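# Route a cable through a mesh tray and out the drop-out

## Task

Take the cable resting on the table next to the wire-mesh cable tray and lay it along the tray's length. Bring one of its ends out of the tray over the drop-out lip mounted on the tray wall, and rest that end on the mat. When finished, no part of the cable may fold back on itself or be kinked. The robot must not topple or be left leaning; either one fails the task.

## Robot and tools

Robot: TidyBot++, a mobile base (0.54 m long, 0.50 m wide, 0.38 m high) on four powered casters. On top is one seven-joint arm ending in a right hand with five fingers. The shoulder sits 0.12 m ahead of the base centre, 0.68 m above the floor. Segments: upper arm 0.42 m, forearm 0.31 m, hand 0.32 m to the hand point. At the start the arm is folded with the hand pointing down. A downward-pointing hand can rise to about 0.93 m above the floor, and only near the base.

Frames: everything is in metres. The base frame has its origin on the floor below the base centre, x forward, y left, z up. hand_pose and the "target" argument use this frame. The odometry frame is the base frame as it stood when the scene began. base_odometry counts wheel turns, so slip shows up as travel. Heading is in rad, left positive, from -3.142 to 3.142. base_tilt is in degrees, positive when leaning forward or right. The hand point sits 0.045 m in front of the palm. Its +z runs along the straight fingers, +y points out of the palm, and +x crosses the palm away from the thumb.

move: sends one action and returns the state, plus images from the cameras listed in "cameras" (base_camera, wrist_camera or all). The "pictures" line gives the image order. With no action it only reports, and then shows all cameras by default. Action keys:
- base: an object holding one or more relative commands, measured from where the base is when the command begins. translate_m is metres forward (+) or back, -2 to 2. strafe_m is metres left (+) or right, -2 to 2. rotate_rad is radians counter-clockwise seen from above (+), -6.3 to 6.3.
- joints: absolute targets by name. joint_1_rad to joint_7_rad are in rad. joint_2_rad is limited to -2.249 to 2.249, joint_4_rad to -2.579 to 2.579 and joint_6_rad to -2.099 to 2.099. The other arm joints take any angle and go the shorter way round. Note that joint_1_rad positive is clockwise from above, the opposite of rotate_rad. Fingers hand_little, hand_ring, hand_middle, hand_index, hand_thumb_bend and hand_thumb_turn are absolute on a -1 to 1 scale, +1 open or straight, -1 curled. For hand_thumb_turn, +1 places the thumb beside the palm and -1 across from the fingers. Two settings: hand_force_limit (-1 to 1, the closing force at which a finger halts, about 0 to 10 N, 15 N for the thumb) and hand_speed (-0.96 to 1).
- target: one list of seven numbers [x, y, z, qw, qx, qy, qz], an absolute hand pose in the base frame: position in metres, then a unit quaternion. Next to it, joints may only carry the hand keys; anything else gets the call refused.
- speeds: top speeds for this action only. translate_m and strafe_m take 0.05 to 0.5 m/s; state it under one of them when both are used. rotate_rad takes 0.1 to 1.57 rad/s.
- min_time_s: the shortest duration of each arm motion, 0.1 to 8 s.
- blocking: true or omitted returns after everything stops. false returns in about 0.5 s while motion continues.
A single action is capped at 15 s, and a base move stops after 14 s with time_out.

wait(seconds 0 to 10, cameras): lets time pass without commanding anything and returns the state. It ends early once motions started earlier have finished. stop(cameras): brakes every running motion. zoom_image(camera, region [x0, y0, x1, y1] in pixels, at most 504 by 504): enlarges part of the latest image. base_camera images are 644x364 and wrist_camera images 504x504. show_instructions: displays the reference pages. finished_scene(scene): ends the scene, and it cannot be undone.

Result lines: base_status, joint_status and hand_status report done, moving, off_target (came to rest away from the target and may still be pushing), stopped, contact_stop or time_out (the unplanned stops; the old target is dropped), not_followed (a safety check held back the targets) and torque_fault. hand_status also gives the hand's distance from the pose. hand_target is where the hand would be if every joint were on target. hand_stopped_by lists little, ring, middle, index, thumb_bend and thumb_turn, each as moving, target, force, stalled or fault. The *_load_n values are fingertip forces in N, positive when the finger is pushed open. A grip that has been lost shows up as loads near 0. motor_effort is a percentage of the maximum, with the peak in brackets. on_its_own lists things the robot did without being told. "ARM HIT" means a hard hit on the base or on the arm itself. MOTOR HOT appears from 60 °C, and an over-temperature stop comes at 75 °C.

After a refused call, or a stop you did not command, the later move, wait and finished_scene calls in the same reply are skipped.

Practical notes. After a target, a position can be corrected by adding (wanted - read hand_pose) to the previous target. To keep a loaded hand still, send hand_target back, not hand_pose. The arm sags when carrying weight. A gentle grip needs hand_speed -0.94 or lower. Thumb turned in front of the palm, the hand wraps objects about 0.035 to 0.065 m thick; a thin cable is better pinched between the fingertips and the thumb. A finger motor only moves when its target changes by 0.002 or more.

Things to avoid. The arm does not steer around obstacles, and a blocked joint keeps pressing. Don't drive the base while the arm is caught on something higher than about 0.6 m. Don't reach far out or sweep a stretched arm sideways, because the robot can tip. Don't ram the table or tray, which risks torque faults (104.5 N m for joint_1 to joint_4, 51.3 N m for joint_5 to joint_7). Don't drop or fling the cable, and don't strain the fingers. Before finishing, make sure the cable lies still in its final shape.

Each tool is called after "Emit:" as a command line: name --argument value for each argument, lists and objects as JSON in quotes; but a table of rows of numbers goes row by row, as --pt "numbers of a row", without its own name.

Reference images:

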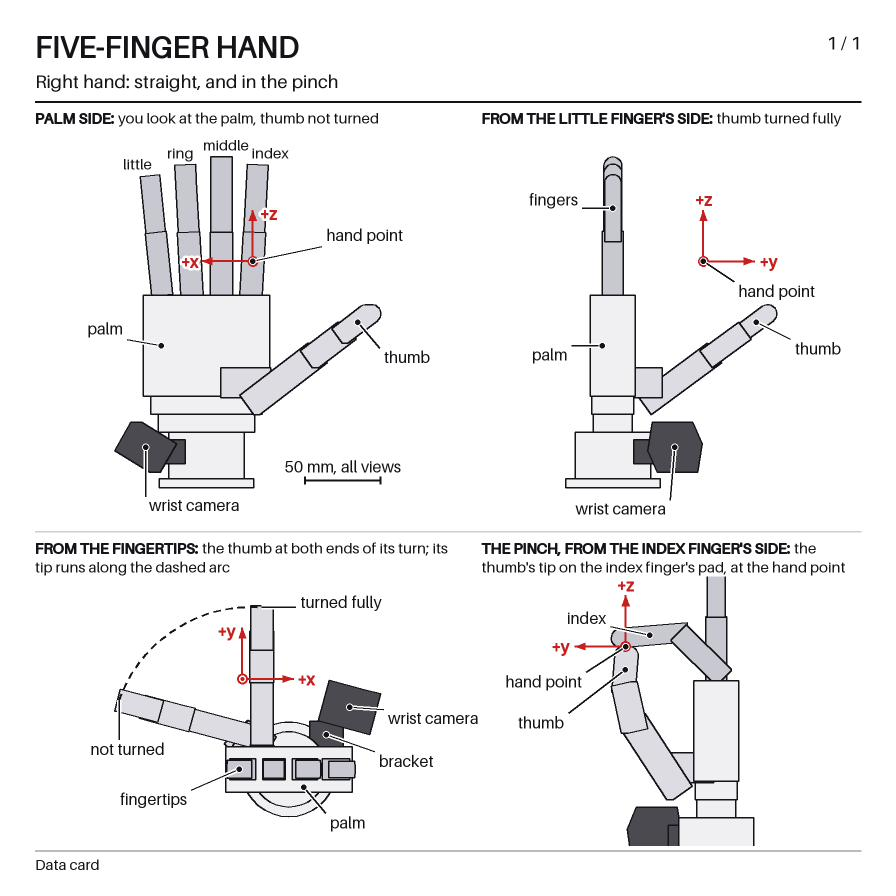

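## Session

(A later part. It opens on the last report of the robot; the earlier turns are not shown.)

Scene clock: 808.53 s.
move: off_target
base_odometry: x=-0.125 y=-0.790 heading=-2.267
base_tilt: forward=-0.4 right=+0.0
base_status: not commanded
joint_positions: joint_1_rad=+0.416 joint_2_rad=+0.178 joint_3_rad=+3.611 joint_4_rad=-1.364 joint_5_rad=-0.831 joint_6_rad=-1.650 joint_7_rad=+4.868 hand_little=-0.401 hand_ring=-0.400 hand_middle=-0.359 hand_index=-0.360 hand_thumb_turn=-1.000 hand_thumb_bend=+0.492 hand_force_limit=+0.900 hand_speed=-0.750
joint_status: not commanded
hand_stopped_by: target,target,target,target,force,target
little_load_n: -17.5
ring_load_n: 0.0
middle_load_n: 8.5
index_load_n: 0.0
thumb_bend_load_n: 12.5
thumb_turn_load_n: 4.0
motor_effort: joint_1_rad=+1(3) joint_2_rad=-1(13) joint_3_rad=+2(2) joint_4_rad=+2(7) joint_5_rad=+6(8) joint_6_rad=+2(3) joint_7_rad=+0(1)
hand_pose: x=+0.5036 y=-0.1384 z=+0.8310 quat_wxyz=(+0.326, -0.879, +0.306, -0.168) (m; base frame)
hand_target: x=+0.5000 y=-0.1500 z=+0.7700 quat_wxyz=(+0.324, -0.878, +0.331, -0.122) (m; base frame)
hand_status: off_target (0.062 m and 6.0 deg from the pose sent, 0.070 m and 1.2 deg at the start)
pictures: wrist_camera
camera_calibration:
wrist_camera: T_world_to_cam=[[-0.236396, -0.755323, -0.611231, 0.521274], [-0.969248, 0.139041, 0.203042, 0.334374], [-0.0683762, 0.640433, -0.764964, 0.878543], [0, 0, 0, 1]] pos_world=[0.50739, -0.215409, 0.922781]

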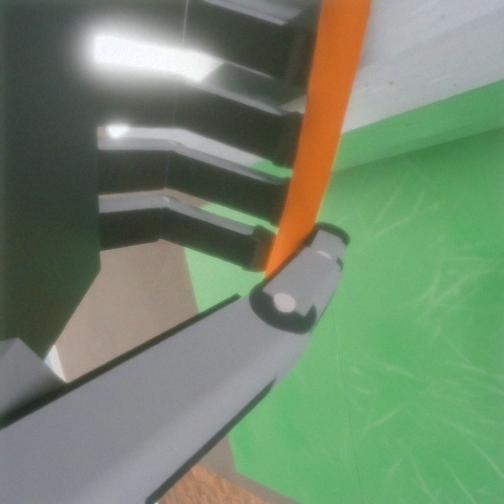

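Emit:
move --target '[0.49, -0.15, 0.86, 0.3238, -0.8780, 0.3308, -0.1220]' --min_time_s 2

Emit:
move --target '[0.43, -0.15, 0.85, 0.3238, -0.8780, 0.3308, -0.1220]' --min_time_s 2.5 --cameras '["wrist_camera"]'

Emit:
move --target '[0.43, -0.15, 0.80, 0.3238, -0.8780, 0.3308, -0.1220]' --min_time_s 2.5 --cameras '["wrist_camera"]'

Scene clock: 828.97 s.
move: done
base_odometry: x=-0.125 y=-0.790 heading=-2.267
base_tilt: forward=-0.4 right=+0.0
base_status: not commanded
joint_positions: joint_1_rad=+0.456 joint_2_rad=+0.219 joint_3_rad=+3.611 joint_4_rad=-1.200 joint_5_rad=-0.831 joint_6_rad=-1.790 joint_7_rad=+4.804 hand_little=-0.400 hand_ring=-0.400 hand_middle=-0.359 hand_index=-0.360 hand_thumb_turn=-1.000 hand_thumb_bend=+0.492 hand_force_limit=+0.900 hand_speed=-0.750
joint_status: not commanded
hand_stopped_by: target,target,target,target,force,target
little_load_n: 0.0
ring_load_n: 0.5
middle_load_n: 9.0
index_load_n: 0.0
thumb_bend_load_n: 12.5
thumb_turn_load_n: 4.5
motor_effort: joint_1_rad=+0(2) joint_2_rad=-20(21) joint_3_rad=+1(2) joint_4_rad=+13(14) joint_5_rad=-4(7) joint_6_rad=+1(3) joint_7_rad=+2(2)
hand_pose: x=+0.4950 y=-0.1492 z=+0.8619 quat_wxyz=(+0.319, -0.886, +0.302, -0.148) (m; base frame)
hand_target: x=+0.4900 y=-0.1500 z=+0.8600 quat_wxyz=(+0.324, -0.878, +0.331, -0.122) (m; base frame)
hand_status: done (0.005 m and 4.5 deg from the pose sent, 0.034 m and 6.0 deg at the start)
pictures: none

Scene clock: 831.77 s.
move: done
base_odometry: x=-0.125 y=-0.790 heading=-2.267
base_tilt: forward=-0.4 right=+0.0
base_status: not commanded
joint_positions: joint_1_rad=+0.456 joint_2_rad=+0.180 joint_3_rad=+3.666 joint_4_rad=-1.311 joint_5_rad=-0.831 joint_6_rad=-1.799 joint_7_rad=+4.804 hand_little=-0.400 hand_ring=-0.400 hand_middle=-0.359 hand_index=-0.360 hand_thumb_turn=-1.000 hand_thumb_bend=+0.492 hand_force_limit=+0.900 hand_speed=-0.750
joint_status: not commanded
hand_stopped_by: target,target,target,target,force,target
little_load_n: 0.0
ring_load_n: 0.0
middle_load_n: 8.0
index_load_n: 0.0
thumb_bend_load_n: 12.5
thumb_turn_load_n: 3.0
motor_effort: joint_1_rad=+0(1) joint_2_rad=-19(20) joint_3_rad=+1(1) joint_4_rad=+12(13) joint_5_rad=-5(5) joint_6_rad=-1(2) joint_7_rad=+1(2)
hand_pose: x=+0.4639 y=-0.1443 z=+0.8492 quat_wxyz=(+0.338, -0.868, +0.339, -0.130) (m; base frame)
hand_target: x=+0.4300 y=-0.1500 z=+0.8500 quat_wxyz=(+0.324, -0.878, +0.331, -0.122) (m; base frame)
hand_status: done (0.034 m and 2.3 deg from the pose sent, 0.066 m and 4.5 deg at the start)
pictures: wrist_camera
camera_calibration:
wrist_camera: T_world_to_cam=[[-0.311223, -0.706427, -0.635689, 0.58103], [-0.944863, 0.158323, 0.286649, 0.213397], [-0.101853, 0.689851, -0.716751, 0.875283], [0, 0, 0, 1]] pos_world=[0.471611, -0.227145, 0.935544]

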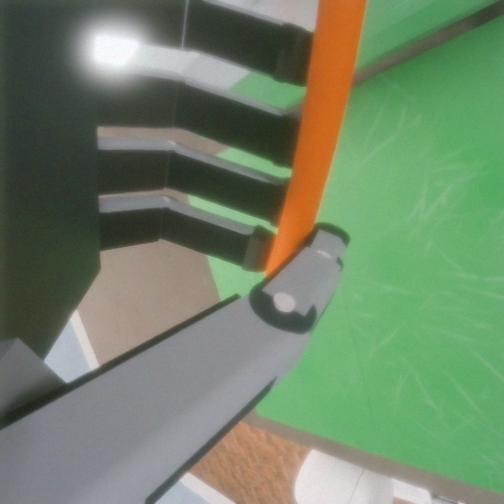

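Scene clock: 834.57 s.
move: done
base_odometry: x=-0.125 y=-0.790 heading=-2.267
base_tilt: forward=-0.3 right=+0.0
base_status: not commanded
joint_positions: joint_1_rad=+0.455 joint_2_rad=+0.176 joint_3_rad=+3.675 joint_4_rad=-1.474 joint_5_rad=-0.818 joint_6_rad=-1.755 joint_7_rad=+4.895 hand_little=-0.400 hand_ring=-0.400 hand_middle=-0.359 hand_index=-0.360 hand_thumb_turn=-1.000 hand_thumb_bend=+0.492 hand_force_limit=+0.900 hand_speed=-0.750
joint_status: not commanded
hand_stopped_by: target,target,target,target,force,target
little_load_n: 0.0
ring_load_n: 0.0
middle_load_n: 4.0
index_load_n: 0.0
thumb_bend_load_n: 8.0
thumb_turn_load_n: 3.0
motor_effort: joint_1_rad=-1(1) joint_2_rad=-18(19) joint_3_rad=+1(1) joint_4_rad=+12(12) joint_5_rad=-4(5) joint_6_rad=-1(3) joint_7_rad=+1(2)
hand_pose: x=+0.4461 y=-0.1317 z=+0.8060 quat_wxyz=(+0.358, -0.862, +0.342, -0.104) (m; base frame)
hand_target: x=+0.4300 y=-0.1500 z=+0.8000 quat_wxyz=(+0.324, -0.878, +0.331, -0.122) (m; base frame)
hand_status: done (0.025 m and 5.0 deg from the pose sent, 0.060 m and 2.3 deg at the start)
pictures: wrist_camera
camera_calibration:
wrist_camera: T_world_to_cam=[[-0.323086, -0.672905, -0.665443, 0.590682], [-0.936848, 0.127921, 0.325503, 0.168097], [-0.133909, 0.728584, -0.671739, 0.81685], [0, 0, 0, 1]] pos_world=[0.457705, -0.219174, 0.887059]

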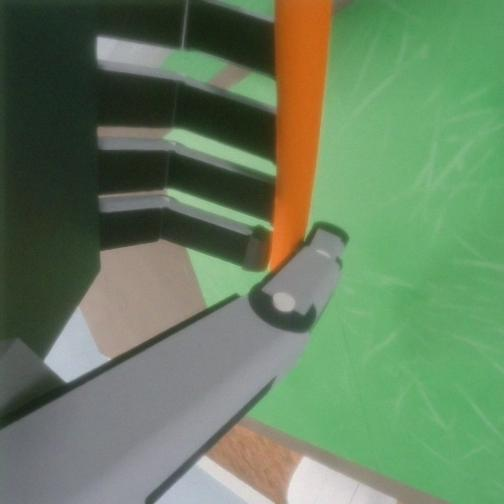

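Emit:
move --target '[0.425, -0.15, 0.75, 0.3238, -0.8780, 0.3308, -0.1220]' --min_time_s 3 --cameras '["wrist_camera"]'

Scene clock: 838.37 s.
move: done
base_odometry: x=-0.125 y=-0.790 heading=-2.267
base_tilt: forward=-0.3 right=+0.0
base_status: not commanded
joint_positions: joint_1_rad=+0.455 joint_2_rad=+0.175 joint_3_rad=+3.689 joint_4_rad=-1.629 joint_5_rad=-0.810 joint_6_rad=-1.648 joint_7_rad=+5.009 hand_little=-0.400 hand_ring=-0.400 hand_middle=-0.360 hand_index=-0.360 hand_thumb_turn=-1.000 hand_thumb_bend=+0.489 hand_force_limit=+0.900 hand_speed=-0.750
joint_status: not commanded
hand_stopped_by: target,target,target,target,force,target
little_load_n: 0.0
ring_load_n: 0.0
middle_load_n: 0.0
index_load_n: 0.0
thumb_bend_load_n: 0.0
thumb_turn_load_n: 0.0
motor_effort: joint_1_rad=+0(1) joint_2_rad=-17(18) joint_3_rad=+1(1) joint_4_rad=+12(12) joint_5_rad=-5(6) joint_6_rad=-2(3) joint_7_rad=+2(2)
hand_pose: x=+0.4392 y=-0.1321 z=+0.7591 quat_wxyz=(+0.359, -0.860, +0.347, -0.108) (m; base frame)
hand_target: x=+0.4250 y=-0.1500 z=+0.7500 quat_wxyz=(+0.324, -0.878, +0.331, -0.122) (m; base frame)
hand_status: done (0.025 m and 5.1 deg from the pose sent, 0.063 m and 5.0 deg at the start)
pictures: wrist_camera
camera_calibration:
wrist_camera: T_world_to_cam=[[-0.328284, -0.668264, -0.667572, 0.561463], [-0.93684, 0.140066, 0.320488, 0.182378], [-0.120666, 0.730619, -0.672038, 0.779417], [0, 0, 0, 1]] pos_world=[0.449228, -0.219797, 0.840165]

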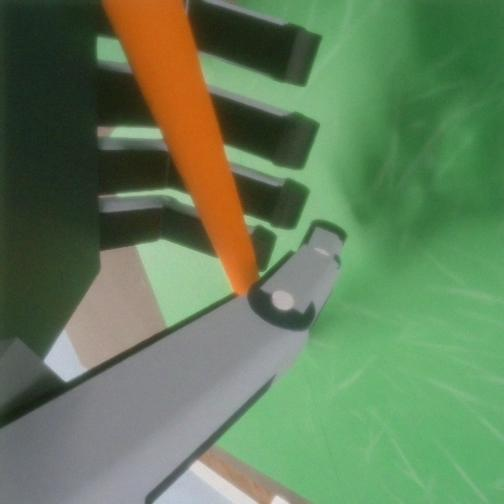

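Emit:
move --joints '{"hand_thumb_bend": 0.95, "hand_speed": -0.3, "hand_force_limit": 0.2}' --cameras '["wrist_camera"]'

Emit:
move --joints '{"hand_index": 0.6, "hand_middle": 0.6, "hand_ring": 0.6, "hand_little": 0.6}' --cameras '["wrist_camera"]'

Scene clock: 840.73 s.
move: done
base_odometry: x=-0.125 y=-0.790 heading=-2.267
base_tilt: forward=-0.3 right=+0.0
base_status: not commanded
joint_positions: joint_1_rad=+0.455 joint_2_rad=+0.175 joint_3_rad=+3.689 joint_4_rad=-1.629 joint_5_rad=-0.810 joint_6_rad=-1.648 joint_7_rad=+5.009 hand_little=-0.400 hand_ring=-0.400 hand_middle=-0.360 hand_index=-0.360 hand_thumb_turn=-1.000 hand_thumb_bend=+0.950 hand_force_limit=+0.200 hand_speed=-0.300
joint_status: all done
hand_stopped_by: target,target,target,target,target,target
little_load_n: 0.0
ring_load_n: 0.0
middle_load_n: 0.0
index_load_n: 0.0
thumb_bend_load_n: 0.0
thumb_turn_load_n: 0.0
motor_effort: joint_1_rad=+0(1) joint_2_rad=-18(18) joint_3_rad=+1(1) joint_4_rad=+12(12) joint_5_rad=-4(5) joint_6_rad=-2(3) joint_7_rad=+1(2)
hand_pose: x=+0.4392 y=-0.1322 z=+0.7590 quat_wxyz=(+0.358, -0.860, +0.347, -0.108) (m; base frame)
hand_target: x=+0.4250 y=-0.1500 z=+0.7500 quat_wxyz=(+0.324, -0.878, +0.331, -0.122) (m; base frame)
hand_status: not commanded
pictures: wrist_camera
camera_calibration:
wrist_camera: T_world_to_cam=[[-0.328302, -0.668547, -0.66728, 0.561099], [-0.936834, 0.140215, 0.320442, 0.18246], [-0.120668, 0.730332, -0.67235, 0.77969], [0, 0, 0, 1]] pos_world=[0.449228, -0.219895, 0.840167]

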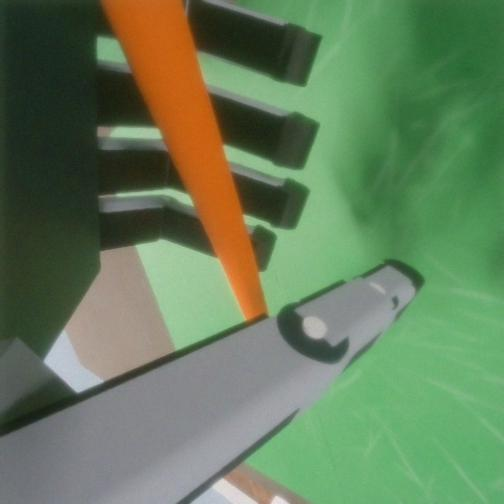

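Scene clock: 841.73 s.
move: done
base_odometry: x=-0.125 y=-0.790 heading=-2.267
base_tilt: forward=-0.3 right=+0.0
base_status: not commanded
joint_positions: joint_1_rad=+0.454 joint_2_rad=+0.175 joint_3_rad=+3.693 joint_4_rad=-1.631 joint_5_rad=-0.799 joint_6_rad=-1.646 joint_7_rad=+5.010 hand_little=+0.600 hand_ring=+0.600 hand_middle=+0.600 hand_index=+0.600 hand_thumb_turn=-1.000 hand_thumb_bend=+0.950 hand_force_limit=+0.200 hand_speed=-0.300
joint_status: all done
hand_stopped_by: target,target,target,target,target,target
little_load_n: 0.0
ring_load_n: 0.0
middle_load_n: 0.0
index_load_n: 0.0
thumb_bend_load_n: 0.0
thumb_turn_load_n: 0.0
motor_effort: joint_1_rad=+0(1) joint_2_rad=-18(18) joint_3_rad=+1(1) joint_4_rad=+12(13) joint_5_rad=-5(8) joint_6_rad=-2(2) joint_7_rad=+2(2)
hand_pose: x=+0.4361 y=-0.1342 z=+0.7567 quat_wxyz=(+0.354, -0.861, +0.349, -0.105) (m; base frame)
hand_target: x=+0.4250 y=-0.1500 z=+0.7500 quat_wxyz=(+0.324, -0.878, +0.331, -0.122) (m; base frame)
hand_status: not commanded
pictures: wrist_camera
camera_calibration:
wrist_camera: T_world_to_cam=[[-0.335358, -0.6719, -0.660367, 0.554588], [-0.933615, 0.143209, 0.328412, 0.173539], [-0.12609, 0.726664, -0.675323, 0.783235], [0, 0, 0, 1]] pos_world=[0.446762, -0.221374, 0.838176]

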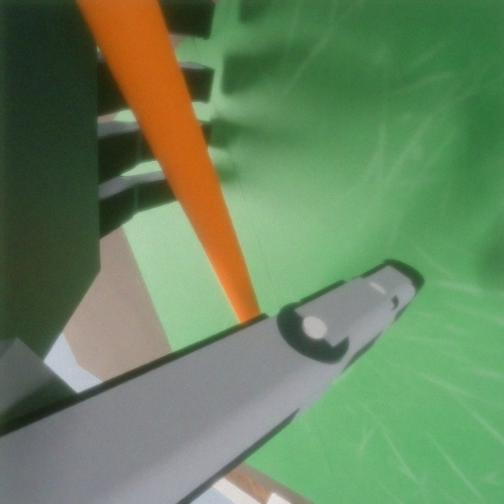

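Emit:
move --target '[0.425, -0.15, 0.88, 0.3238, -0.8780, 0.3308, -0.1220]' --min_time_s 3 --cameras '["wrist_camera"]'

Scene clock: 845.80 s.
move: done
base_odometry: x=-0.125 y=-0.790 heading=-2.267
base_tilt: forward=-0.3 right=+0.0
base_status: not commanded
joint_positions: joint_1_rad=+0.477 joint_2_rad=+0.174 joint_3_rad=+3.693 joint_4_rad=-1.257 joint_5_rad=-0.781 joint_6_rad=-1.883 joint_7_rad=+4.861 hand_little=+0.600 hand_ring=+0.600 hand_middle=+0.600 hand_index=+0.600 hand_thumb_turn=-1.000 hand_thumb_bend=+0.950 hand_force_limit=+0.200 hand_speed=-0.300
joint_status: not commanded
hand_stopped_by: target,target,target,target,target,target
little_load_n: 0.0
ring_load_n: 0.0
middle_load_n: 0.0
index_load_n: 0.0
thumb_bend_load_n: 0.0
thumb_turn_load_n: 0.0
motor_effort: joint_1_rad=+0(2) joint_2_rad=-18(21) joint_3_rad=+1(1) joint_4_rad=+12(17) joint_5_rad=-4(13) joint_6_rad=+0(4) joint_7_rad=+2(3)
hand_pose: x=+0.4354 y=-0.1615 z=+0.8587 quat_wxyz=(+0.313, -0.887, +0.318, -0.121) (m; base frame)
hand_target: x=+0.4250 y=-0.1500 z=+0.8800 quat_wxyz=(+0.324, -0.878, +0.331, -0.122) (m; base frame)
hand_status: done (0.026 m and 2.2 deg from the pose sent, 0.125 m and 4.9 deg at the start)
pictures: wrist_camera
camera_calibration:
wrist_camera: T_world_to_cam=[[-0.289596, -0.754501, -0.588951, 0.508744], [-0.945145, 0.128276, 0.300408, 0.169896], [-0.15111, 0.643641, -0.750261, 0.933712], [0, 0, 0, 1]] pos_world=[0.448999, -0.238922, 0.949115]

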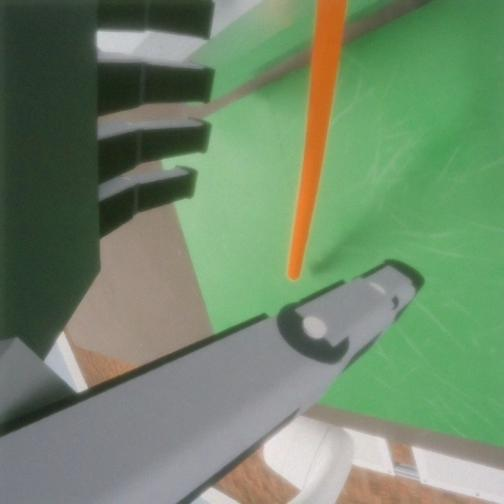

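Emit:
move --target '[0.36, -0.12, 0.93, 0.3238, -0.8780, 0.3308, -0.1220]' --min_time_s 2 --cameras '["wrist_camera"]'

Emit:
move --joints '{"joint_1_rad": 0.0, "joint_2_rad": -1.2, "joint_3_rad": 3.142, "joint_4_rad": -2.03, "joint_5_rad": 0, "joint_6_rad": -0.75, "joint_7_rad": 4.451}' --min_time_s 3 --cameras '["wrist_camera"]'

Scene clock: 849.23 s.
move: done
base_odometry: x=-0.125 y=-0.790 heading=-2.267
base_tilt: forward=-0.4 right=+0.0
base_status: not commanded
joint_positions: joint_1_rad=+0.483 joint_2_rad=+0.048 joint_3_rad=+3.693 joint_4_rad=-1.220 joint_5_rad=-0.781 joint_6_rad=-2.021 joint_7_rad=+4.782 hand_little=+0.600 hand_ring=+0.600 hand_middle=+0.600 hand_index=+0.600 hand_thumb_turn=-1.000 hand_thumb_bend=+0.950 hand_force_limit=+0.200 hand_speed=-0.300
joint_status: not commanded
hand_stopped_by: target,target,target,target,target,target
little_load_n: 0.0
ring_load_n: 0.0
middle_load_n: -0.5
index_load_n: 0.0
thumb_bend_load_n: -0.5
thumb_turn_load_n: 0.0
motor_effort: joint_1_rad=+0(1) joint_2_rad=-14(19) joint_3_rad=+0(1) joint_4_rad=+12(13) joint_5_rad=-3(5) joint_6_rad=-1(1) joint_7_rad=+2(2)
hand_pose: x=+0.3798 y=-0.1239 z=+0.9141 quat_wxyz=(+0.326, -0.886, +0.305, -0.122) (m; base frame)
hand_target: x=+0.3600 y=-0.1200 z=+0.9300 quat_wxyz=(+0.324, -0.878, +0.331, -0.122) (m; base frame)
hand_status: done (0.026 m and 3.1 deg from the pose sent, 0.112 m and 2.2 deg at the start)
pictures: wrist_camera
camera_calibration:
wrist_camera: T_world_to_cam=[[-0.259492, -0.749461, -0.609075, 0.561237], [-0.953614, 0.0991986, 0.284218, 0.110308], [-0.152591, 0.654574, -0.740438, 0.935652], [0, 0, 0, 1]] pos_world=[0.393599, -0.20277, 1.00328]

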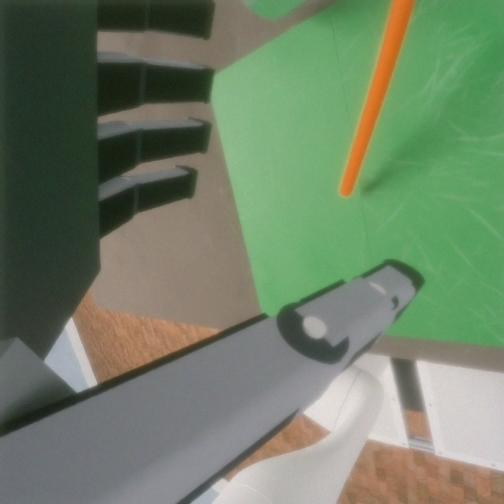

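Scene clock: 852.87 s.
move: done
base_odometry: x=-0.125 y=-0.790 heading=-2.267
base_tilt: forward=-0.4 right=+0.0
base_status: not commanded
joint_positions: joint_1_rad=+0.013 joint_2_rad=-1.173 joint_3_rad=+3.165 joint_4_rad=-2.006 joint_5_rad=-0.056 joint_6_rad=-0.791 joint_7_rad=+4.516 hand_little=+0.600 hand_ring=+0.600 hand_middle=+0.600 hand_index=+0.600 hand_thumb_turn=-1.000 hand_thumb_bend=+0.950 hand_force_limit=+0.200 hand_speed=-0.300
joint_status: all done
hand_stopped_by: target,target,target,target,target,target
little_load_n: 0.0
ring_load_n: 0.0
middle_load_n: 0.0
index_load_n: 0.0
thumb_bend_load_n: 0.0
thumb_turn_load_n: 0.0
motor_effort: joint_1_rad=+1(1) joint_2_rad=+14(15) joint_3_rad=+1(1) joint_4_rad=+14(15) joint_5_rad=-1(6) joint_6_rad=+7(9) joint_7_rad=+1(2)
hand_pose: x=+0.2840 y=-0.0475 z=+0.9944 quat_wxyz=(+0.096, -0.720, +0.087, -0.682) (m; base frame)
hand_target: x=+0.2805 y=-0.0490 z=+0.9981 quat_wxyz=(+0.092, -0.704, +0.093, -0.698) (m; base frame)
hand_status: not commanded
pictures: wrist_camera
camera_calibration:
wrist_camera: T_world_to_cam=[[-0.00588127, -0.999973, -0.00448646, -0.0424495], [-0.604681, 0.00712966, -0.796436, 0.959748], [0.796446, -0.00197117, -0.604707, 0.494816], [0, 0, 0, 1]] pos_world=[0.185998, -0.0483157, 1.06341]

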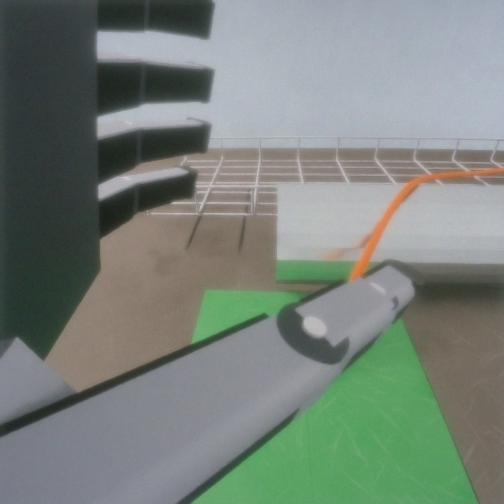

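Emit:
move --joints '{"joint_1_rad": 0.45, "hand_thumb_bend": -0.5, "hand_speed": 0.3}' --min_time_s 2 --cameras '["wrist_camera"]'

Scene clock: 856.03 s.
move: done
base_odometry: x=-0.125 y=-0.790 heading=-2.267
base_tilt: forward=-0.4 right=+0.0
base_status: not commanded
joint_positions: joint_1_rad=+0.440 joint_2_rad=-1.173 joint_3_rad=+3.165 joint_4_rad=-2.006 joint_5_rad=-0.055 joint_6_rad=-0.790 joint_7_rad=+4.516 hand_little=+0.600 hand_ring=+0.600 hand_middle=+0.600 hand_index=+0.600 hand_thumb_turn=-1.000 hand_thumb_bend=-0.500 hand_force_limit=+0.200 hand_speed=+0.300
joint_status: all done
hand_stopped_by: target,target,target,target,target,target
little_load_n: 0.0
ring_load_n: 0.0
middle_load_n: 0.0
index_load_n: 0.0
thumb_bend_load_n: 0.0
thumb_turn_load_n: 0.0
motor_effort: joint_1_rad=+0(1) joint_2_rad=+14(14) joint_3_rad=+0(1) joint_4_rad=+14(14) joint_5_rad=+0(2) joint_6_rad=+8(9) joint_7_rad=+2(2)
hand_pose: x=+0.2494 y=-0.1119 z=+0.9949 quat_wxyz=(-0.052, -0.685, +0.238, -0.687) (m; base frame)
hand_target: x=+0.2431 y=-0.1143 z=+0.9981 quat_wxyz=(-0.066, -0.666, +0.248, -0.701) (m; base frame)
hand_status: not commanded
pictures: wrist_camera
camera_calibration:
wrist_camera: T_world_to_cam=[[-0.42048, -0.907296, -0.00332241, 0.00546653], [-0.546572, 0.256224, -0.79725, 0.953802], [0.724193, -0.333412, -0.603639, 0.502389], [0, 0, 0, 1]] pos_world=[0.159793, -0.0719251, 1.0637]

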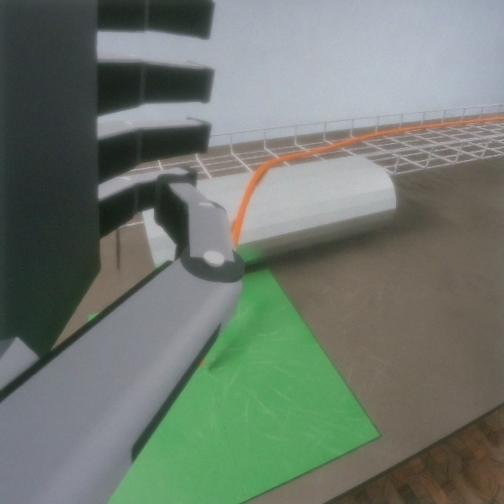

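Emit:
zoom_image --camera "wrist_camera" --region '[200, 90, 504, 290]'

Emit:
move --joints '{"joint_1_rad": 0.8}' --min_time_s 2 --cameras '["wrist_camera"]'

Scaled by 1.658 from the camera's 504x504 image, which has a finer 720x720 frame.

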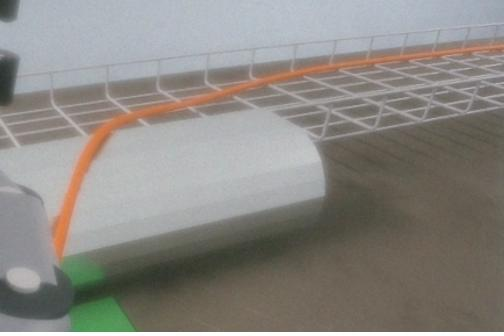

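Scene clock: 858.93 s.
move: done
base_odometry: x=-0.125 y=-0.790 heading=-2.267
base_tilt: forward=-0.4 right=+0.0
base_status: not commanded
joint_positions: joint_1_rad=+0.790 joint_2_rad=-1.173 joint_3_rad=+3.165 joint_4_rad=-2.006 joint_5_rad=-0.055 joint_6_rad=-0.790 joint_7_rad=+4.516 hand_little=+0.600 hand_ring=+0.600 hand_middle=+0.600 hand_index=+0.600 hand_thumb_turn=-1.000 hand_thumb_bend=-0.500 hand_force_limit=+0.200 hand_speed=+0.300
joint_status: all done
hand_stopped_by: target,target,target,target,target,target
little_load_n: 0.0
ring_load_n: 0.0
middle_load_n: 0.0
index_load_n: 0.0
thumb_bend_load_n: 0.0
thumb_turn_load_n: 0.0
motor_effort: joint_1_rad=+0(1) joint_2_rad=+14(14) joint_3_rad=+1(1) joint_4_rad=+14(14) joint_5_rad=+0(1) joint_6_rad=+7(8) joint_7_rad=+2(2)
hand_pose: x=+0.2032 y=-0.1498 z=+0.9949 quat_wxyz=(-0.171, -0.633, +0.353, -0.667) (m; base frame)
hand_target: x=+0.1964 y=-0.1499 z=+0.9981 quat_wxyz=(-0.187, -0.613, +0.360, -0.678) (m; base frame)
hand_status: not commanded
pictures: wrist_camera
camera_calibration:
wrist_camera: T_world_to_cam=[[-0.706108, -0.708097, -0.00313647, 0.0392898], [-0.425673, 0.428009, -0.797252, 0.939432], [0.565874, -0.561611, -0.603638, 0.521192], [0, 0, 0, 1]] pos_world=[0.132705, -0.0815571, 1.0637]

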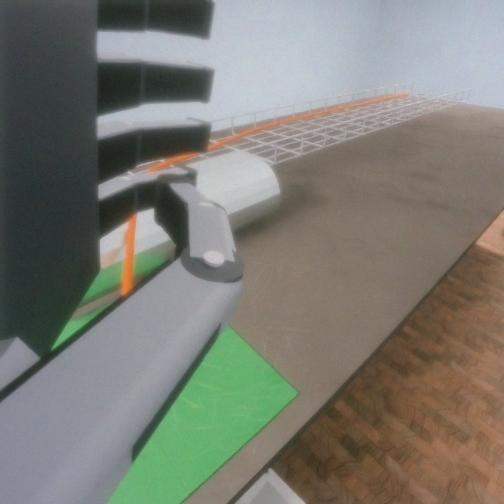

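Emit:
move --joints '{"joint_1_rad": -0.1, "hand_thumb_bend": 0.9, "hand_thumb_turn": 1.0, "joint_6_rad": -0.3}' --min_time_s 2 --cameras '["all"]'

Scene clock: 863.80 s.
move: done
base_odometry: x=-0.125 y=-0.790 heading=-2.267
base_tilt: forward=-0.4 right=+0.0
base_status: not commanded
joint_positions: joint_1_rad=-0.088 joint_2_rad=-1.173 joint_3_rad=+3.164 joint_4_rad=-2.007 joint_5_rad=-0.054 joint_6_rad=-0.342 joint_7_rad=+4.515 hand_little=+0.600 hand_ring=+0.600 hand_middle=+0.600 hand_index=+0.600 hand_thumb_turn=+1.000 hand_thumb_bend=+0.900 hand_force_limit=+0.200 hand_speed=+0.300
joint_status: all done
hand_stopped_by: target,target,target,target,target,target
little_load_n: 0.0
ring_load_n: 0.0
middle_load_n: 0.0
index_load_n: 0.0
thumb_bend_load_n: 0.0
thumb_turn_load_n: 0.0
motor_effort: joint_1_rad=+0(2) joint_2_rad=+14(14) joint_3_rad=+1(1) joint_4_rad=+14(14) joint_5_rad=+0(1) joint_6_rad=+8(9) joint_7_rad=+2(2)
hand_pose: x=+0.2830 y=-0.0403 z=+1.1385 quat_wxyz=(+0.147, -0.552, +0.048, -0.819) (m; base frame)
hand_target: x=+0.2736 y=-0.0338 z=+1.1428 quat_wxyz=(+0.152, -0.534, +0.043, -0.831) (m; base frame)
hand_status: not commanded
pictures: base_camera, wrist_camera
camera_calibration:
wrist_camera: T_world_to_cam=[[0.0714503, -0.997275, -0.0183817, -0.0406489], [-0.201038, 0.00365196, -0.979577, 1.16793], [0.976974, 0.0736865, -0.200229, 0.0742187], [0, 0, 0, 1]] pos_world=[0.165193, -0.0502723, 1.15819]

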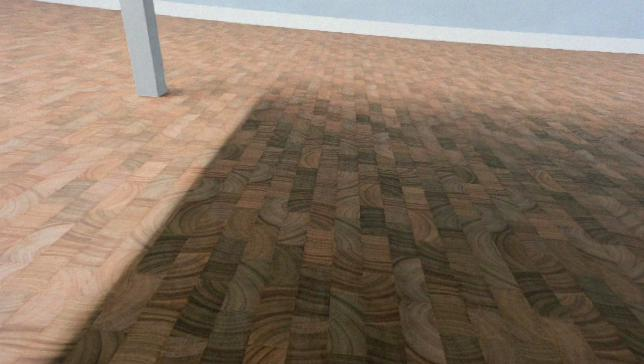

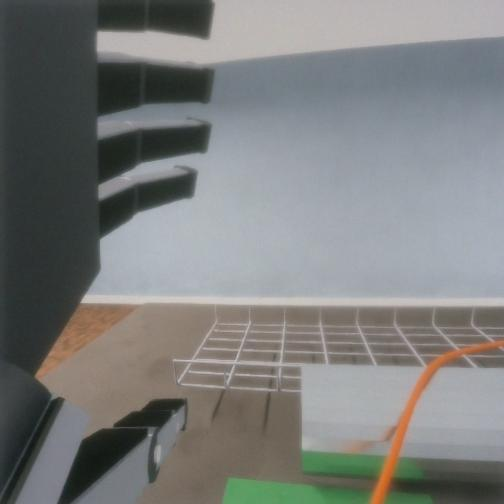

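Emit:
move --joints '{"joint_1_rad": 0.05, "joint_6_rad": -1.1}' --min_time_s 2 --cameras '["wrist_camera"]'

Emit:
zoom_image --camera "wrist_camera" --region '[200, 60, 504, 360]'

Scene clock: 867.17 s.
move: done
base_odometry: x=-0.125 y=-0.790 heading=-2.267
base_tilt: forward=-0.4 right=+0.0
base_status: not commanded
joint_positions: joint_1_rad=+0.038 joint_2_rad=-1.173 joint_3_rad=+3.164 joint_4_rad=-2.009 joint_5_rad=-0.054 joint_6_rad=-1.052 joint_7_rad=+4.515 hand_little=+0.600 hand_ring=+0.600 hand_middle=+0.600 hand_index=+0.600 hand_thumb_turn=+1.000 hand_thumb_bend=+0.900 hand_force_limit=+0.200 hand_speed=+0.300
joint_status: all done
hand_stopped_by: target,target,target,target,target,target
little_load_n: 0.0
ring_load_n: 0.0
middle_load_n: -0.5
index_load_n: 0.0
thumb_bend_load_n: 0.0
thumb_turn_load_n: 0.0
motor_effort: joint_1_rad=+0(2) joint_2_rad=+14(14) joint_3_rad=+1(1) joint_4_rad=+14(14) joint_5_rad=+0(1) joint_6_rad=+7(9) joint_7_rad=+2(2)
hand_pose: x=+0.2570 y=-0.0467 z=+0.9128 quat_wxyz=(+0.079, -0.803, +0.102, -0.582) (m; base frame)
hand_target: x=+0.2418 y=-0.0551 z=+0.8907 quat_wxyz=(+0.060, -0.812, +0.128, -0.566) (m; base frame)
hand_status: not commanded
pictures: wrist_camera
camera_calibration:
wrist_camera: T_world_to_cam=[[-0.0159587, -0.999873, 0.000209868, -0.0438997], [-0.790892, 0.0124948, -0.611828, 0.757967], [0.611747, -0.00992995, -0.790991, 0.684142], [0, 0, 0, 1]] pos_world=[0.180248, -0.0465712, 1.0049]

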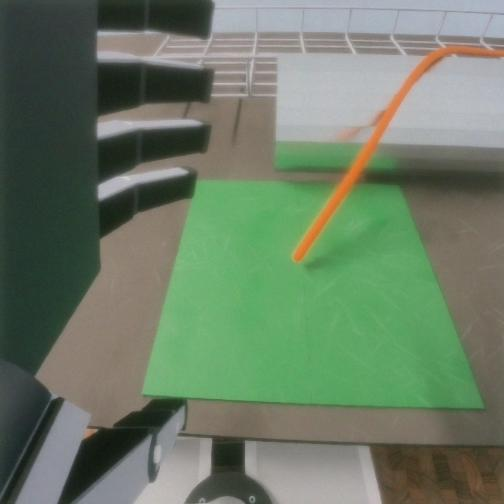

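Scaled by 1.658 from the camera's 504x504 image, which has a finer 720x720 frame.

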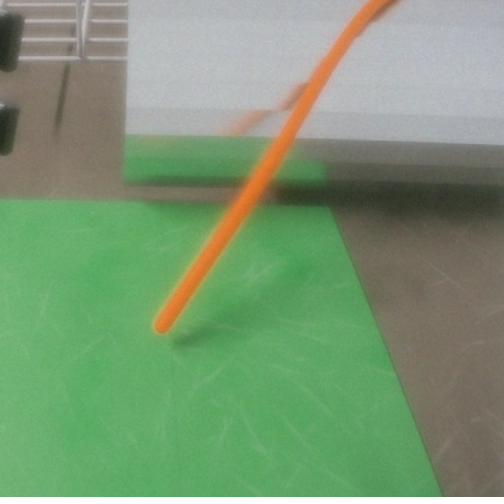

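Emit:
move --target '[0.41, -0.10, 0.90, 0.3335, -0.9041, 0.2506, -0.0924]' --joints '{"hand_thumb_bend": 0.75, "hand_thumb_turn": -1.0, "hand_index": -0.36, "hand_middle": -0.36, "hand_ring": -0.4, "hand_little": -0.4, "hand_speed": 0.0, "hand_force_limit": 0.2}' --min_time_s 3 --cameras '["wrist_camera"]'

Scene clock: 879.00 s.
move: done
base_odometry: x=-0.125 y=-0.790 heading=-2.267
base_tilt: forward=-0.3 right=+0.0
base_status: not commanded
joint_positions: joint_1_rad=-1.672 joint_2_rad=-0.950 joint_3_rad=+3.863 joint_4_rad=-1.241 joint_5_rad=+0.461 joint_6_rad=-1.772 joint_7_rad=+3.656 hand_little=-0.400 hand_ring=-0.400 hand_middle=-0.360 hand_index=-0.360 hand_thumb_turn=-1.000 hand_thumb_bend=+0.750 hand_force_limit=+0.200 hand_speed=+0.000
joint_status: all done
hand_stopped_by: target,target,target,target,target,target
little_load_n: 0.0
ring_load_n: 0.0
middle_load_n: 0.0
index_load_n: 0.0
thumb_bend_load_n: 0.0
thumb_turn_load_n: 0.0
motor_effort: joint_1_rad=+0(2) joint_2_rad=+19(20) joint_3_rad=-7(7) joint_4_rad=+7(14) joint_5_rad=-2(3) joint_6_rad=+4(8) joint_7_rad=+2(2)
hand_pose: x=+0.4065 y=-0.0881 z=+0.9061 quat_wxyz=(+0.377, -0.900, +0.195, -0.100) (m; base frame)
hand_target: x=+0.4100 y=-0.1000 z=+0.9000 quat_wxyz=(+0.334, -0.904, +0.251, -0.092) (m; base frame)
hand_status: done (0.014 m and 8.1 deg from the pose sent, 0.163 m and 67.5 deg at the start)
pictures: wrist_camera
camera_calibration:
wrist_camera: T_world_to_cam=[[-0.0487074, -0.742005, -0.668622, 0.559154], [-0.964029, -0.140199, 0.225814, 0.170597], [-0.261295, 0.65557, -0.708486, 0.925651], [0, 0, 0, 1]] pos_world=[0.433564, -0.168016, 0.991151]

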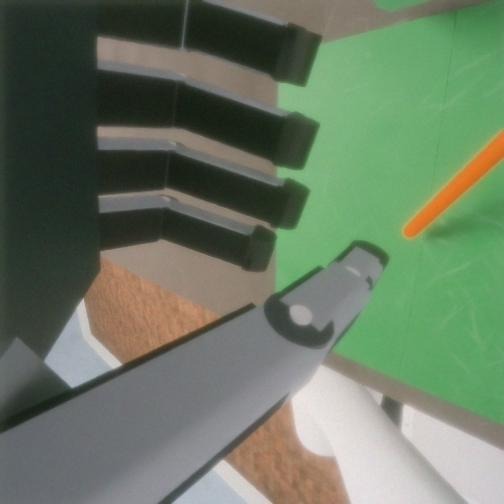

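Emit:
move --target '[0.415, -0.105, 0.82, 0.3295, -0.8933, 0.2866, -0.1057]' --min_time_s 2 --cameras '["wrist_camera"]'

Scene clock: 885.67 s.
move: done
base_odometry: x=-0.125 y=-0.790 heading=-2.267
base_tilt: forward=-0.3 right=+0.0
base_status: not commanded
joint_positions: joint_1_rad=-1.590 joint_2_rad=-0.999 joint_3_rad=+3.896 joint_4_rad=-1.500 joint_5_rad=+0.516 joint_6_rad=-1.657 joint_7_rad=+3.603 hand_little=-0.400 hand_ring=-0.400 hand_middle=-0.360 hand_index=-0.360 hand_thumb_turn=-1.000 hand_thumb_bend=+0.750 hand_force_limit=+0.200 hand_speed=+0.000
joint_status: not commanded
hand_stopped_by: target,target,target,target,target,target
little_load_n: 0.0
ring_load_n: 0.0
middle_load_n: 0.0
index_load_n: 0.0
thumb_bend_load_n: 0.0
thumb_turn_load_n: 0.0
motor_effort: joint_1_rad=+1(1) joint_2_rad=+18(20) joint_3_rad=-8(8) joint_4_rad=+9(9) joint_5_rad=-2(3) joint_6_rad=+4(5) joint_7_rad=+2(2)
hand_pose: x=+0.3989 y=-0.0896 z=+0.8342 quat_wxyz=(+0.325, -0.912, +0.230, -0.099) (m; base frame)
hand_target: x=+0.4150 y=-0.1050 z=+0.8200 quat_wxyz=(+0.330, -0.893, +0.287, -0.106) (m; base frame)
hand_status: done (0.026 m and 6.9 deg from the pose sent, 0.088 m and 11.8 deg at the start)
pictures: wrist_camera
camera_calibration:
wrist_camera: T_world_to_cam=[[-0.132402, -0.795804, -0.590903, 0.473273], [-0.957875, -0.0505455, 0.282701, 0.137342], [-0.254842, 0.603442, -0.755588, 0.905822], [0, 0, 0, 1]] pos_world=[0.42506, -0.163036, 0.92526]

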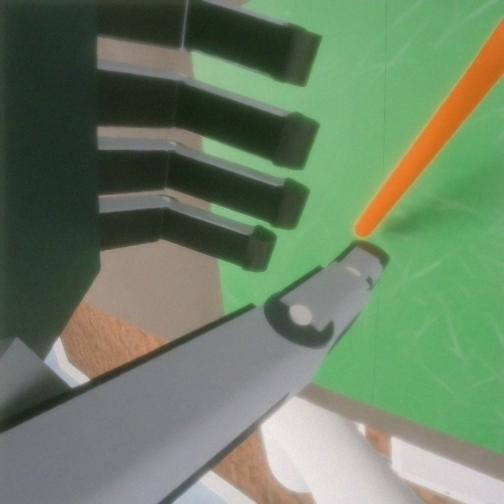

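Emit:
move --target '[0.434, -0.116, 0.775, 0.3295, -0.8933, 0.2866, -0.1057]' --min_time_s 2 --cameras '["wrist_camera"]'

Scene clock: 888.93 s.
move: done
base_odometry: x=-0.125 y=-0.790 heading=-2.267
base_tilt: forward=-0.3 right=+0.0
base_status: not commanded
joint_positions: joint_1_rad=-1.590 joint_2_rad=-1.076 joint_3_rad=+3.956 joint_4_rad=-1.580 joint_5_rad=+0.584 joint_6_rad=-1.594 joint_7_rad=+3.603 hand_little=-0.400 hand_ring=-0.400 hand_middle=-0.360 hand_index=-0.360 hand_thumb_turn=-1.000 hand_thumb_bend=+0.750 hand_force_limit=+0.200 hand_speed=+0.000
joint_status: not commanded
hand_stopped_by: target,target,target,target,target,target
little_load_n: 0.0
ring_load_n: 0.0
middle_load_n: 0.0
index_load_n: 0.0
thumb_bend_load_n: 0.0
thumb_turn_load_n: 0.0
motor_effort: joint_1_rad=+1(1) joint_2_rad=+19(20) joint_3_rad=-9(9) joint_4_rad=+8(9) joint_5_rad=-2(3) joint_6_rad=+4(5) joint_7_rad=+2(2)
hand_pose: x=+0.4170 y=-0.1061 z=+0.7921 quat_wxyz=(+0.326, -0.906, +0.251, -0.100) (m; base frame)
hand_target: x=+0.4340 y=-0.1160 z=+0.7750 quat_wxyz=(+0.330, -0.893, +0.287, -0.106) (m; base frame)
hand_status: done (0.026 m and 4.4 deg from the pose sent, 0.074 m and 6.9 deg at the start)
pictures: wrist_camera
camera_calibration:
wrist_camera: T_world_to_cam=[[-0.171147, -0.783668, -0.597138, 0.460011], [-0.95628, -0.0137531, 0.29213, 0.161602], [-0.237145, 0.621028, -0.747052, 0.876276], [0, 0, 0, 1]] pos_world=[0.441071, -0.181474, 0.882105]

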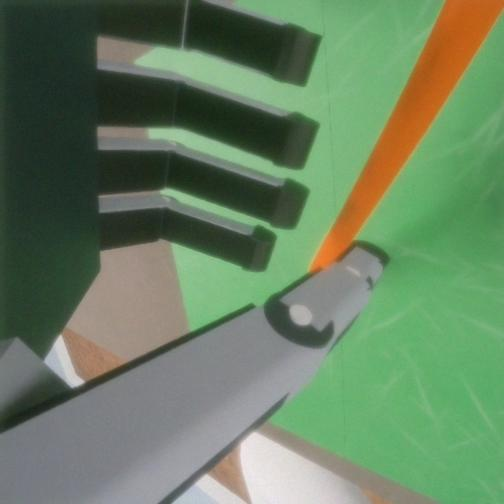

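Emit:
move --target '[0.434, -0.113, 0.733, 0.3295, -0.8933, 0.2866, -0.1057]' --min_time_s 2 --cameras '["wrist_camera"]'

Scene clock: 891.83 s.
move: done
base_odometry: x=-0.125 y=-0.790 heading=-2.267
base_tilt: forward=-0.3 right=+0.0
base_status: not commanded
joint_positions: joint_1_rad=-1.590 joint_2_rad=-1.139 joint_3_rad=+3.990 joint_4_rad=-1.700 joint_5_rad=+0.626 joint_6_rad=-1.519 joint_7_rad=+3.603 hand_little=-0.400 hand_ring=-0.400 hand_middle=-0.360 hand_index=-0.360 hand_thumb_turn=-1.000 hand_thumb_bend=+0.750 hand_force_limit=+0.200 hand_speed=+0.000
joint_status: not commanded
hand_stopped_by: target,target,target,target,target,target
little_load_n: 0.0
ring_load_n: 0.0
middle_load_n: 0.0
index_load_n: 0.0
thumb_bend_load_n: 0.0
thumb_turn_load_n: 0.0
motor_effort: joint_1_rad=+0(1) joint_2_rad=+20(20) joint_3_rad=-9(9) joint_4_rad=+8(9) joint_5_rad=-2(3) joint_6_rad=+4(5) joint_7_rad=+2(2)
hand_pose: x=+0.4203 y=-0.1002 z=+0.7501 quat_wxyz=(+0.325, -0.909, +0.241, -0.099) (m; base frame)
hand_target: x=+0.4340 y=-0.1130 z=+0.7330 quat_wxyz=(+0.330, -0.893, +0.287, -0.106) (m; base frame)
hand_status: done (0.025 m and 5.6 deg from the pose sent, 0.062 m and 4.4 deg at the start)
pictures: wrist_camera
camera_calibration:
wrist_camera: T_world_to_cam=[[-0.153031, -0.789877, -0.593866, 0.429482], [-0.956834, -0.0318218, 0.288887, 0.177888], [-0.247083, 0.61244, -0.750911, 0.848255], [0, 0, 0, 1]] pos_world=[0.445522, -0.174606, 0.840629]

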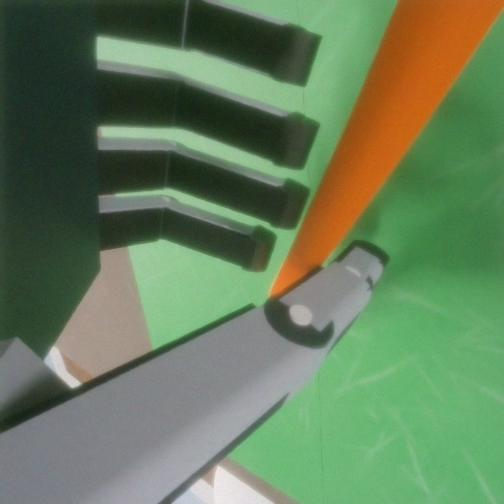

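Emit:
move --target '[0.434, -0.113, 0.722, 0.3295, -0.8933, 0.2866, -0.1057]' --min_time_s 1.5

Emit:
move --joints '{"hand_thumb_bend": -0.21, "hand_speed": -0.75, "hand_force_limit": 0.3}' --cameras '["wrist_camera"]'

Emit:
move --joints '{"hand_thumb_bend": -0.25, "hand_force_limit": 0.9}' --cameras '["wrist_camera"]'

Scene clock: 894.33 s.
move: done
base_odometry: x=-0.125 y=-0.790 heading=-2.267
base_tilt: forward=-0.3 right=+0.0
base_status: not commanded
joint_positions: joint_1_rad=-1.588 joint_2_rad=-1.156 joint_3_rad=+4.000 joint_4_rad=-1.727 joint_5_rad=+0.639 joint_6_rad=-1.501 joint_7_rad=+3.603 hand_little=-0.400 hand_ring=-0.400 hand_middle=-0.360 hand_index=-0.360 hand_thumb_turn=-1.000 hand_thumb_bend=+0.750 hand_force_limit=+0.200 hand_speed=+0.000
joint_status: not commanded
hand_stopped_by: target,target,target,target,target,target
little_load_n: 0.0
ring_load_n: 0.0
middle_load_n: 0.0
index_load_n: 0.0
thumb_bend_load_n: 0.0
thumb_turn_load_n: 0.0
motor_effort: joint_1_rad=-1(1) joint_2_rad=+19(20) joint_3_rad=-9(10) joint_4_rad=+8(9) joint_5_rad=-2(3) joint_6_rad=+4(5) joint_7_rad=+2(2)
hand_pose: x=+0.4211 y=-0.1003 z=+0.7396 quat_wxyz=(+0.325, -0.909, +0.241, -0.100) (m; base frame)
hand_target: x=+0.4340 y=-0.1130 z=+0.7220 quat_wxyz=(+0.330, -0.893, +0.287, -0.106) (m; base frame)
hand_status: done (0.025 m and 5.6 deg from the pose sent, 0.034 m and 5.6 deg at the start)
pictures: none

Scene clock: 897.30 s.
move: off_target
base_odometry: x=-0.125 y=-0.790 heading=-2.267
base_tilt: forward=-0.3 right=+0.0
base_status: not commanded
joint_positions: joint_1_rad=-1.587 joint_2_rad=-1.156 joint_3_rad=+4.000 joint_4_rad=-1.727 joint_5_rad=+0.640 joint_6_rad=-1.501 joint_7_rad=+3.603 hand_little=-0.400 hand_ring=-0.400 hand_middle=-0.360 hand_index=-0.360 hand_thumb_turn=-1.000 hand_thumb_bend=+0.376 hand_force_limit=+0.300 hand_speed=-0.750
joint_status: hand_thumb_bend off_target (ended at +0.376, target -0.210); the others done
hand_stopped_by: target,target,target,target,force,target
little_load_n: 0.0
ring_load_n: 0.0
middle_load_n: 1.5
index_load_n: 0.0
thumb_bend_load_n: 10.5
thumb_turn_load_n: 1.0
motor_effort: joint_1_rad=-1(1) joint_2_rad=+20(20) joint_3_rad=-9(10) joint_4_rad=+8(9) joint_5_rad=-2(3) joint_6_rad=+5(5) joint_7_rad=+2(2)
hand_pose: x=+0.4212 y=-0.1005 z=+0.7396 quat_wxyz=(+0.325, -0.909, +0.241, -0.100) (m; base frame)
hand_target: x=+0.4340 y=-0.1130 z=+0.7220 quat_wxyz=(+0.330, -0.893, +0.287, -0.106) (m; base frame)
hand_status: not commanded
pictures: wrist_camera
camera_calibration:
wrist_camera: T_world_to_cam=[[-0.1525, -0.790296, -0.593444, 0.422555], [-0.957203, -0.0313422, 0.287716, 0.182893], [-0.245981, 0.611923, -0.751694, 0.840758], [0, 0, 0, 1]] pos_world=[0.446316, -0.174803, 0.830134]

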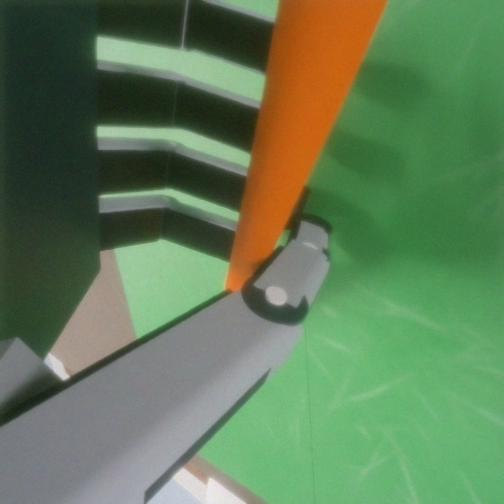

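Scene clock: 897.73 s.
move: off_target
base_odometry: x=-0.125 y=-0.790 heading=-2.267
base_tilt: forward=-0.4 right=+0.0
base_status: not commanded
joint_positions: joint_1_rad=-1.587 joint_2_rad=-1.156 joint_3_rad=+4.000 joint_4_rad=-1.727 joint_5_rad=+0.640 joint_6_rad=-1.501 joint_7_rad=+3.603 hand_little=-0.400 hand_ring=-0.400 hand_middle=-0.360 hand_index=-0.360 hand_thumb_turn=-1.000 hand_thumb_bend=+0.362 hand_force_limit=+0.900 hand_speed=-0.750
joint_status: hand_thumb_bend off_target (ended at +0.362, target -0.250); the others done
hand_stopped_by: target,target,target,target,force,target
little_load_n: 0.0
ring_load_n: 0.0
middle_load_n: 2.5
index_load_n: 0.0
thumb_bend_load_n: 17.0
thumb_turn_load_n: 1.5
motor_effort: joint_1_rad=+0(1) joint_2_rad=+19(20) joint_3_rad=-9(10) joint_4_rad=+8(9) joint_5_rad=-2(3) joint_6_rad=+5(5) joint_7_rad=+1(2)
hand_pose: x=+0.4212 y=-0.1005 z=+0.7396 quat_wxyz=(+0.325, -0.909, +0.241, -0.100) (m; base frame)
hand_target: x=+0.4340 y=-0.1130 z=+0.7220 quat_wxyz=(+0.330, -0.893, +0.287, -0.106) (m; base frame)
hand_status: not commanded
pictures: wrist_camera
camera_calibration:
wrist_camera: T_world_to_cam=[[-0.1525, -0.790296, -0.593444, 0.422555], [-0.957203, -0.0313422, 0.287716, 0.182893], [-0.245981, 0.611923, -0.751694, 0.840758], [0, 0, 0, 1]] pos_world=[0.446316, -0.174803, 0.830134]

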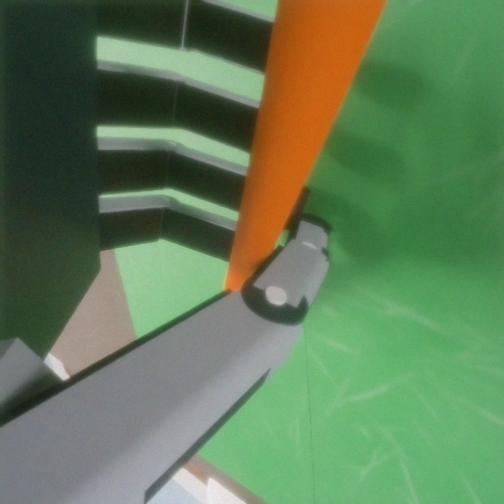

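Emit:
move --target '[0.385, -0.085, 0.725, 0.3295, -0.8933, 0.2866, -0.1057]' --min_time_s 3 --cameras '["wrist_camera"]'

Scene clock: 901.67 s.
move: done
base_odometry: x=-0.125 y=-0.790 heading=-2.267
base_tilt: forward=-0.4 right=+0.0
base_status: not commanded
joint_positions: joint_1_rad=-1.500 joint_2_rad=-1.156 joint_3_rad=+3.945 joint_4_rad=-1.838 joint_5_rad=+0.640 joint_6_rad=-1.452 joint_7_rad=+3.528 hand_little=-0.400 hand_ring=-0.400 hand_middle=-0.360 hand_index=-0.360 hand_thumb_turn=-1.000 hand_thumb_bend=+0.362 hand_force_limit=+0.900 hand_speed=-0.750
joint_status: not commanded
hand_stopped_by: target,target,target,target,force,target
little_load_n: 0.5
ring_load_n: 0.0
middle_load_n: 1.0
index_load_n: 0.0
thumb_bend_load_n: 17.0
thumb_turn_load_n: 1.0
motor_effort: joint_1_rad=+1(1) joint_2_rad=+18(20) joint_3_rad=-7(9) joint_4_rad=+6(9) joint_5_rad=-3(4) joint_6_rad=+2(5) joint_7_rad=+1(2)
hand_pose: x=+0.3961 y=-0.0947 z=+0.7305 quat_wxyz=(+0.315, -0.904, +0.265, -0.118) (m; base frame)
hand_target: x=+0.3850 y=-0.0850 z=+0.7250 quat_wxyz=(+0.330, -0.893, +0.287, -0.106) (m; base frame)
hand_status: done (0.016 m and 3.4 deg from the pose sent, 0.042 m and 5.6 deg at the start)
pictures: wrist_camera
camera_calibration:
wrist_camera: T_world_to_cam=[[-0.192255, -0.790434, -0.581595, 0.424942], [-0.960824, 0.0310502, 0.275416, 0.177954], [-0.199639, 0.61176, -0.765437, 0.815857], [0, 0, 0, 1]] pos_world=[0.415557, -0.168745, 0.82262]

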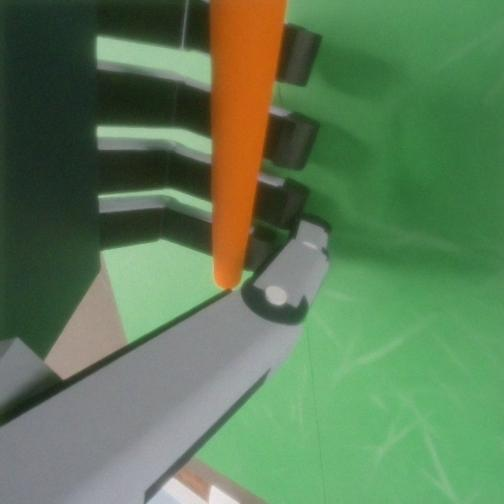

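Emit:
move --joints '{"hand_thumb_bend": 0.75, "hand_speed": -0.2}'

Emit:
move --target '[0.405, -0.10, 0.80, 0.3295, -0.8933, 0.2866, -0.1057]' --min_time_s 2 --cameras '["wrist_camera"]'

Scene clock: 906.83 s.
move: done
base_odometry: x=-0.125 y=-0.790 heading=-2.267
base_tilt: forward=-0.4 right=+0.0
base_status: not commanded
joint_positions: joint_1_rad=-1.500 joint_2_rad=-1.156 joint_3_rad=+3.940 joint_4_rad=-1.842 joint_5_rad=+0.640 joint_6_rad=-1.444 joint_7_rad=+3.521 hand_little=-0.400 hand_ring=-0.400 hand_middle=-0.360 hand_index=-0.360 hand_thumb_turn=-1.000 hand_thumb_bend=+0.748 hand_force_limit=+0.900 hand_speed=-0.200
joint_status: all done
hand_stopped_by: target,target,target,target,target,target
little_load_n: 0.0
ring_load_n: 0.0
middle_load_n: 0.0
index_load_n: 0.0
thumb_bend_load_n: -4.0
thumb_turn_load_n: -1.0
motor_effort: joint_1_rad=+1(2) joint_2_rad=+17(18) joint_3_rad=-6(7) joint_4_rad=+7(7) joint_5_rad=+0(3) joint_6_rad=+1(1) joint_7_rad=+2(2)
hand_pose: x=+0.3966 y=-0.0922 z=+0.7317 quat_wxyz=(+0.318, -0.902, +0.265, -0.120) (m; base frame)
hand_target: x=+0.3850 y=-0.0850 z=+0.7250 quat_wxyz=(+0.330, -0.893, +0.287, -0.106) (m; base frame)
hand_status: not commanded
pictures: none

Scene clock: 909.13 s.
move: done
base_odometry: x=-0.125 y=-0.790 heading=-2.267
base_tilt: forward=-0.4 right=+0.0
base_status: not commanded
joint_positions: joint_1_rad=-1.533 joint_2_rad=-1.107 joint_3_rad=+3.940 joint_4_rad=-1.629 joint_5_rad=+0.634 joint_6_rad=-1.532 joint_7_rad=+3.521 hand_little=-0.400 hand_ring=-0.400 hand_middle=-0.360 hand_index=-0.360 hand_thumb_turn=-1.000 hand_thumb_bend=+0.748 hand_force_limit=+0.900 hand_speed=-0.200
joint_status: not commanded
hand_stopped_by: target,target,target,target,target,target
little_load_n: 0.0
ring_load_n: 0.0
middle_load_n: 0.0
index_load_n: 0.0
thumb_bend_load_n: 0.0
thumb_turn_load_n: 0.0
motor_effort: joint_1_rad=+0(2) joint_2_rad=+19(20) joint_3_rad=-9(9) joint_4_rad=+8(10) joint_5_rad=-2(2) joint_6_rad=+5(5) joint_7_rad=+2(2)
hand_pose: x=+0.4226 y=-0.1169 z=+0.7855 quat_wxyz=(+0.335, -0.883, +0.305, -0.126) (m; base frame)
hand_target: x=+0.4050 y=-0.1000 z=+0.8000 quat_wxyz=(+0.330, -0.893, +0.287, -0.106) (m; base frame)
hand_status: done (0.028 m and 3.4 deg from the pose sent, 0.069 m and 3.4 deg at the start)
pictures: wrist_camera
camera_calibration:
wrist_camera: T_world_to_cam=[[-0.253612, -0.739793, -0.623207, 0.509108], [-0.956891, 0.0975856, 0.273563, 0.196579], [-0.141564, 0.66572, -0.73265, 0.832921], [0, 0, 0, 1]] pos_world=[0.435132, -0.197041, 0.873743]

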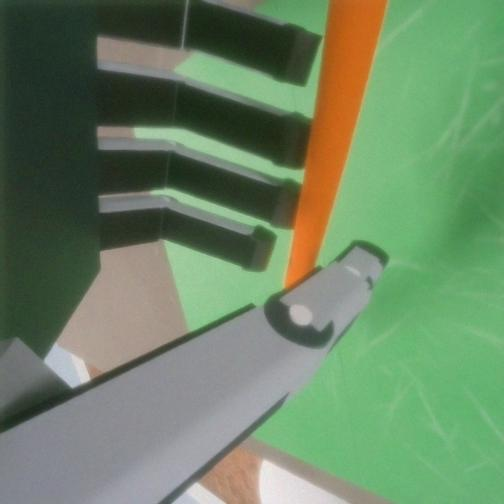

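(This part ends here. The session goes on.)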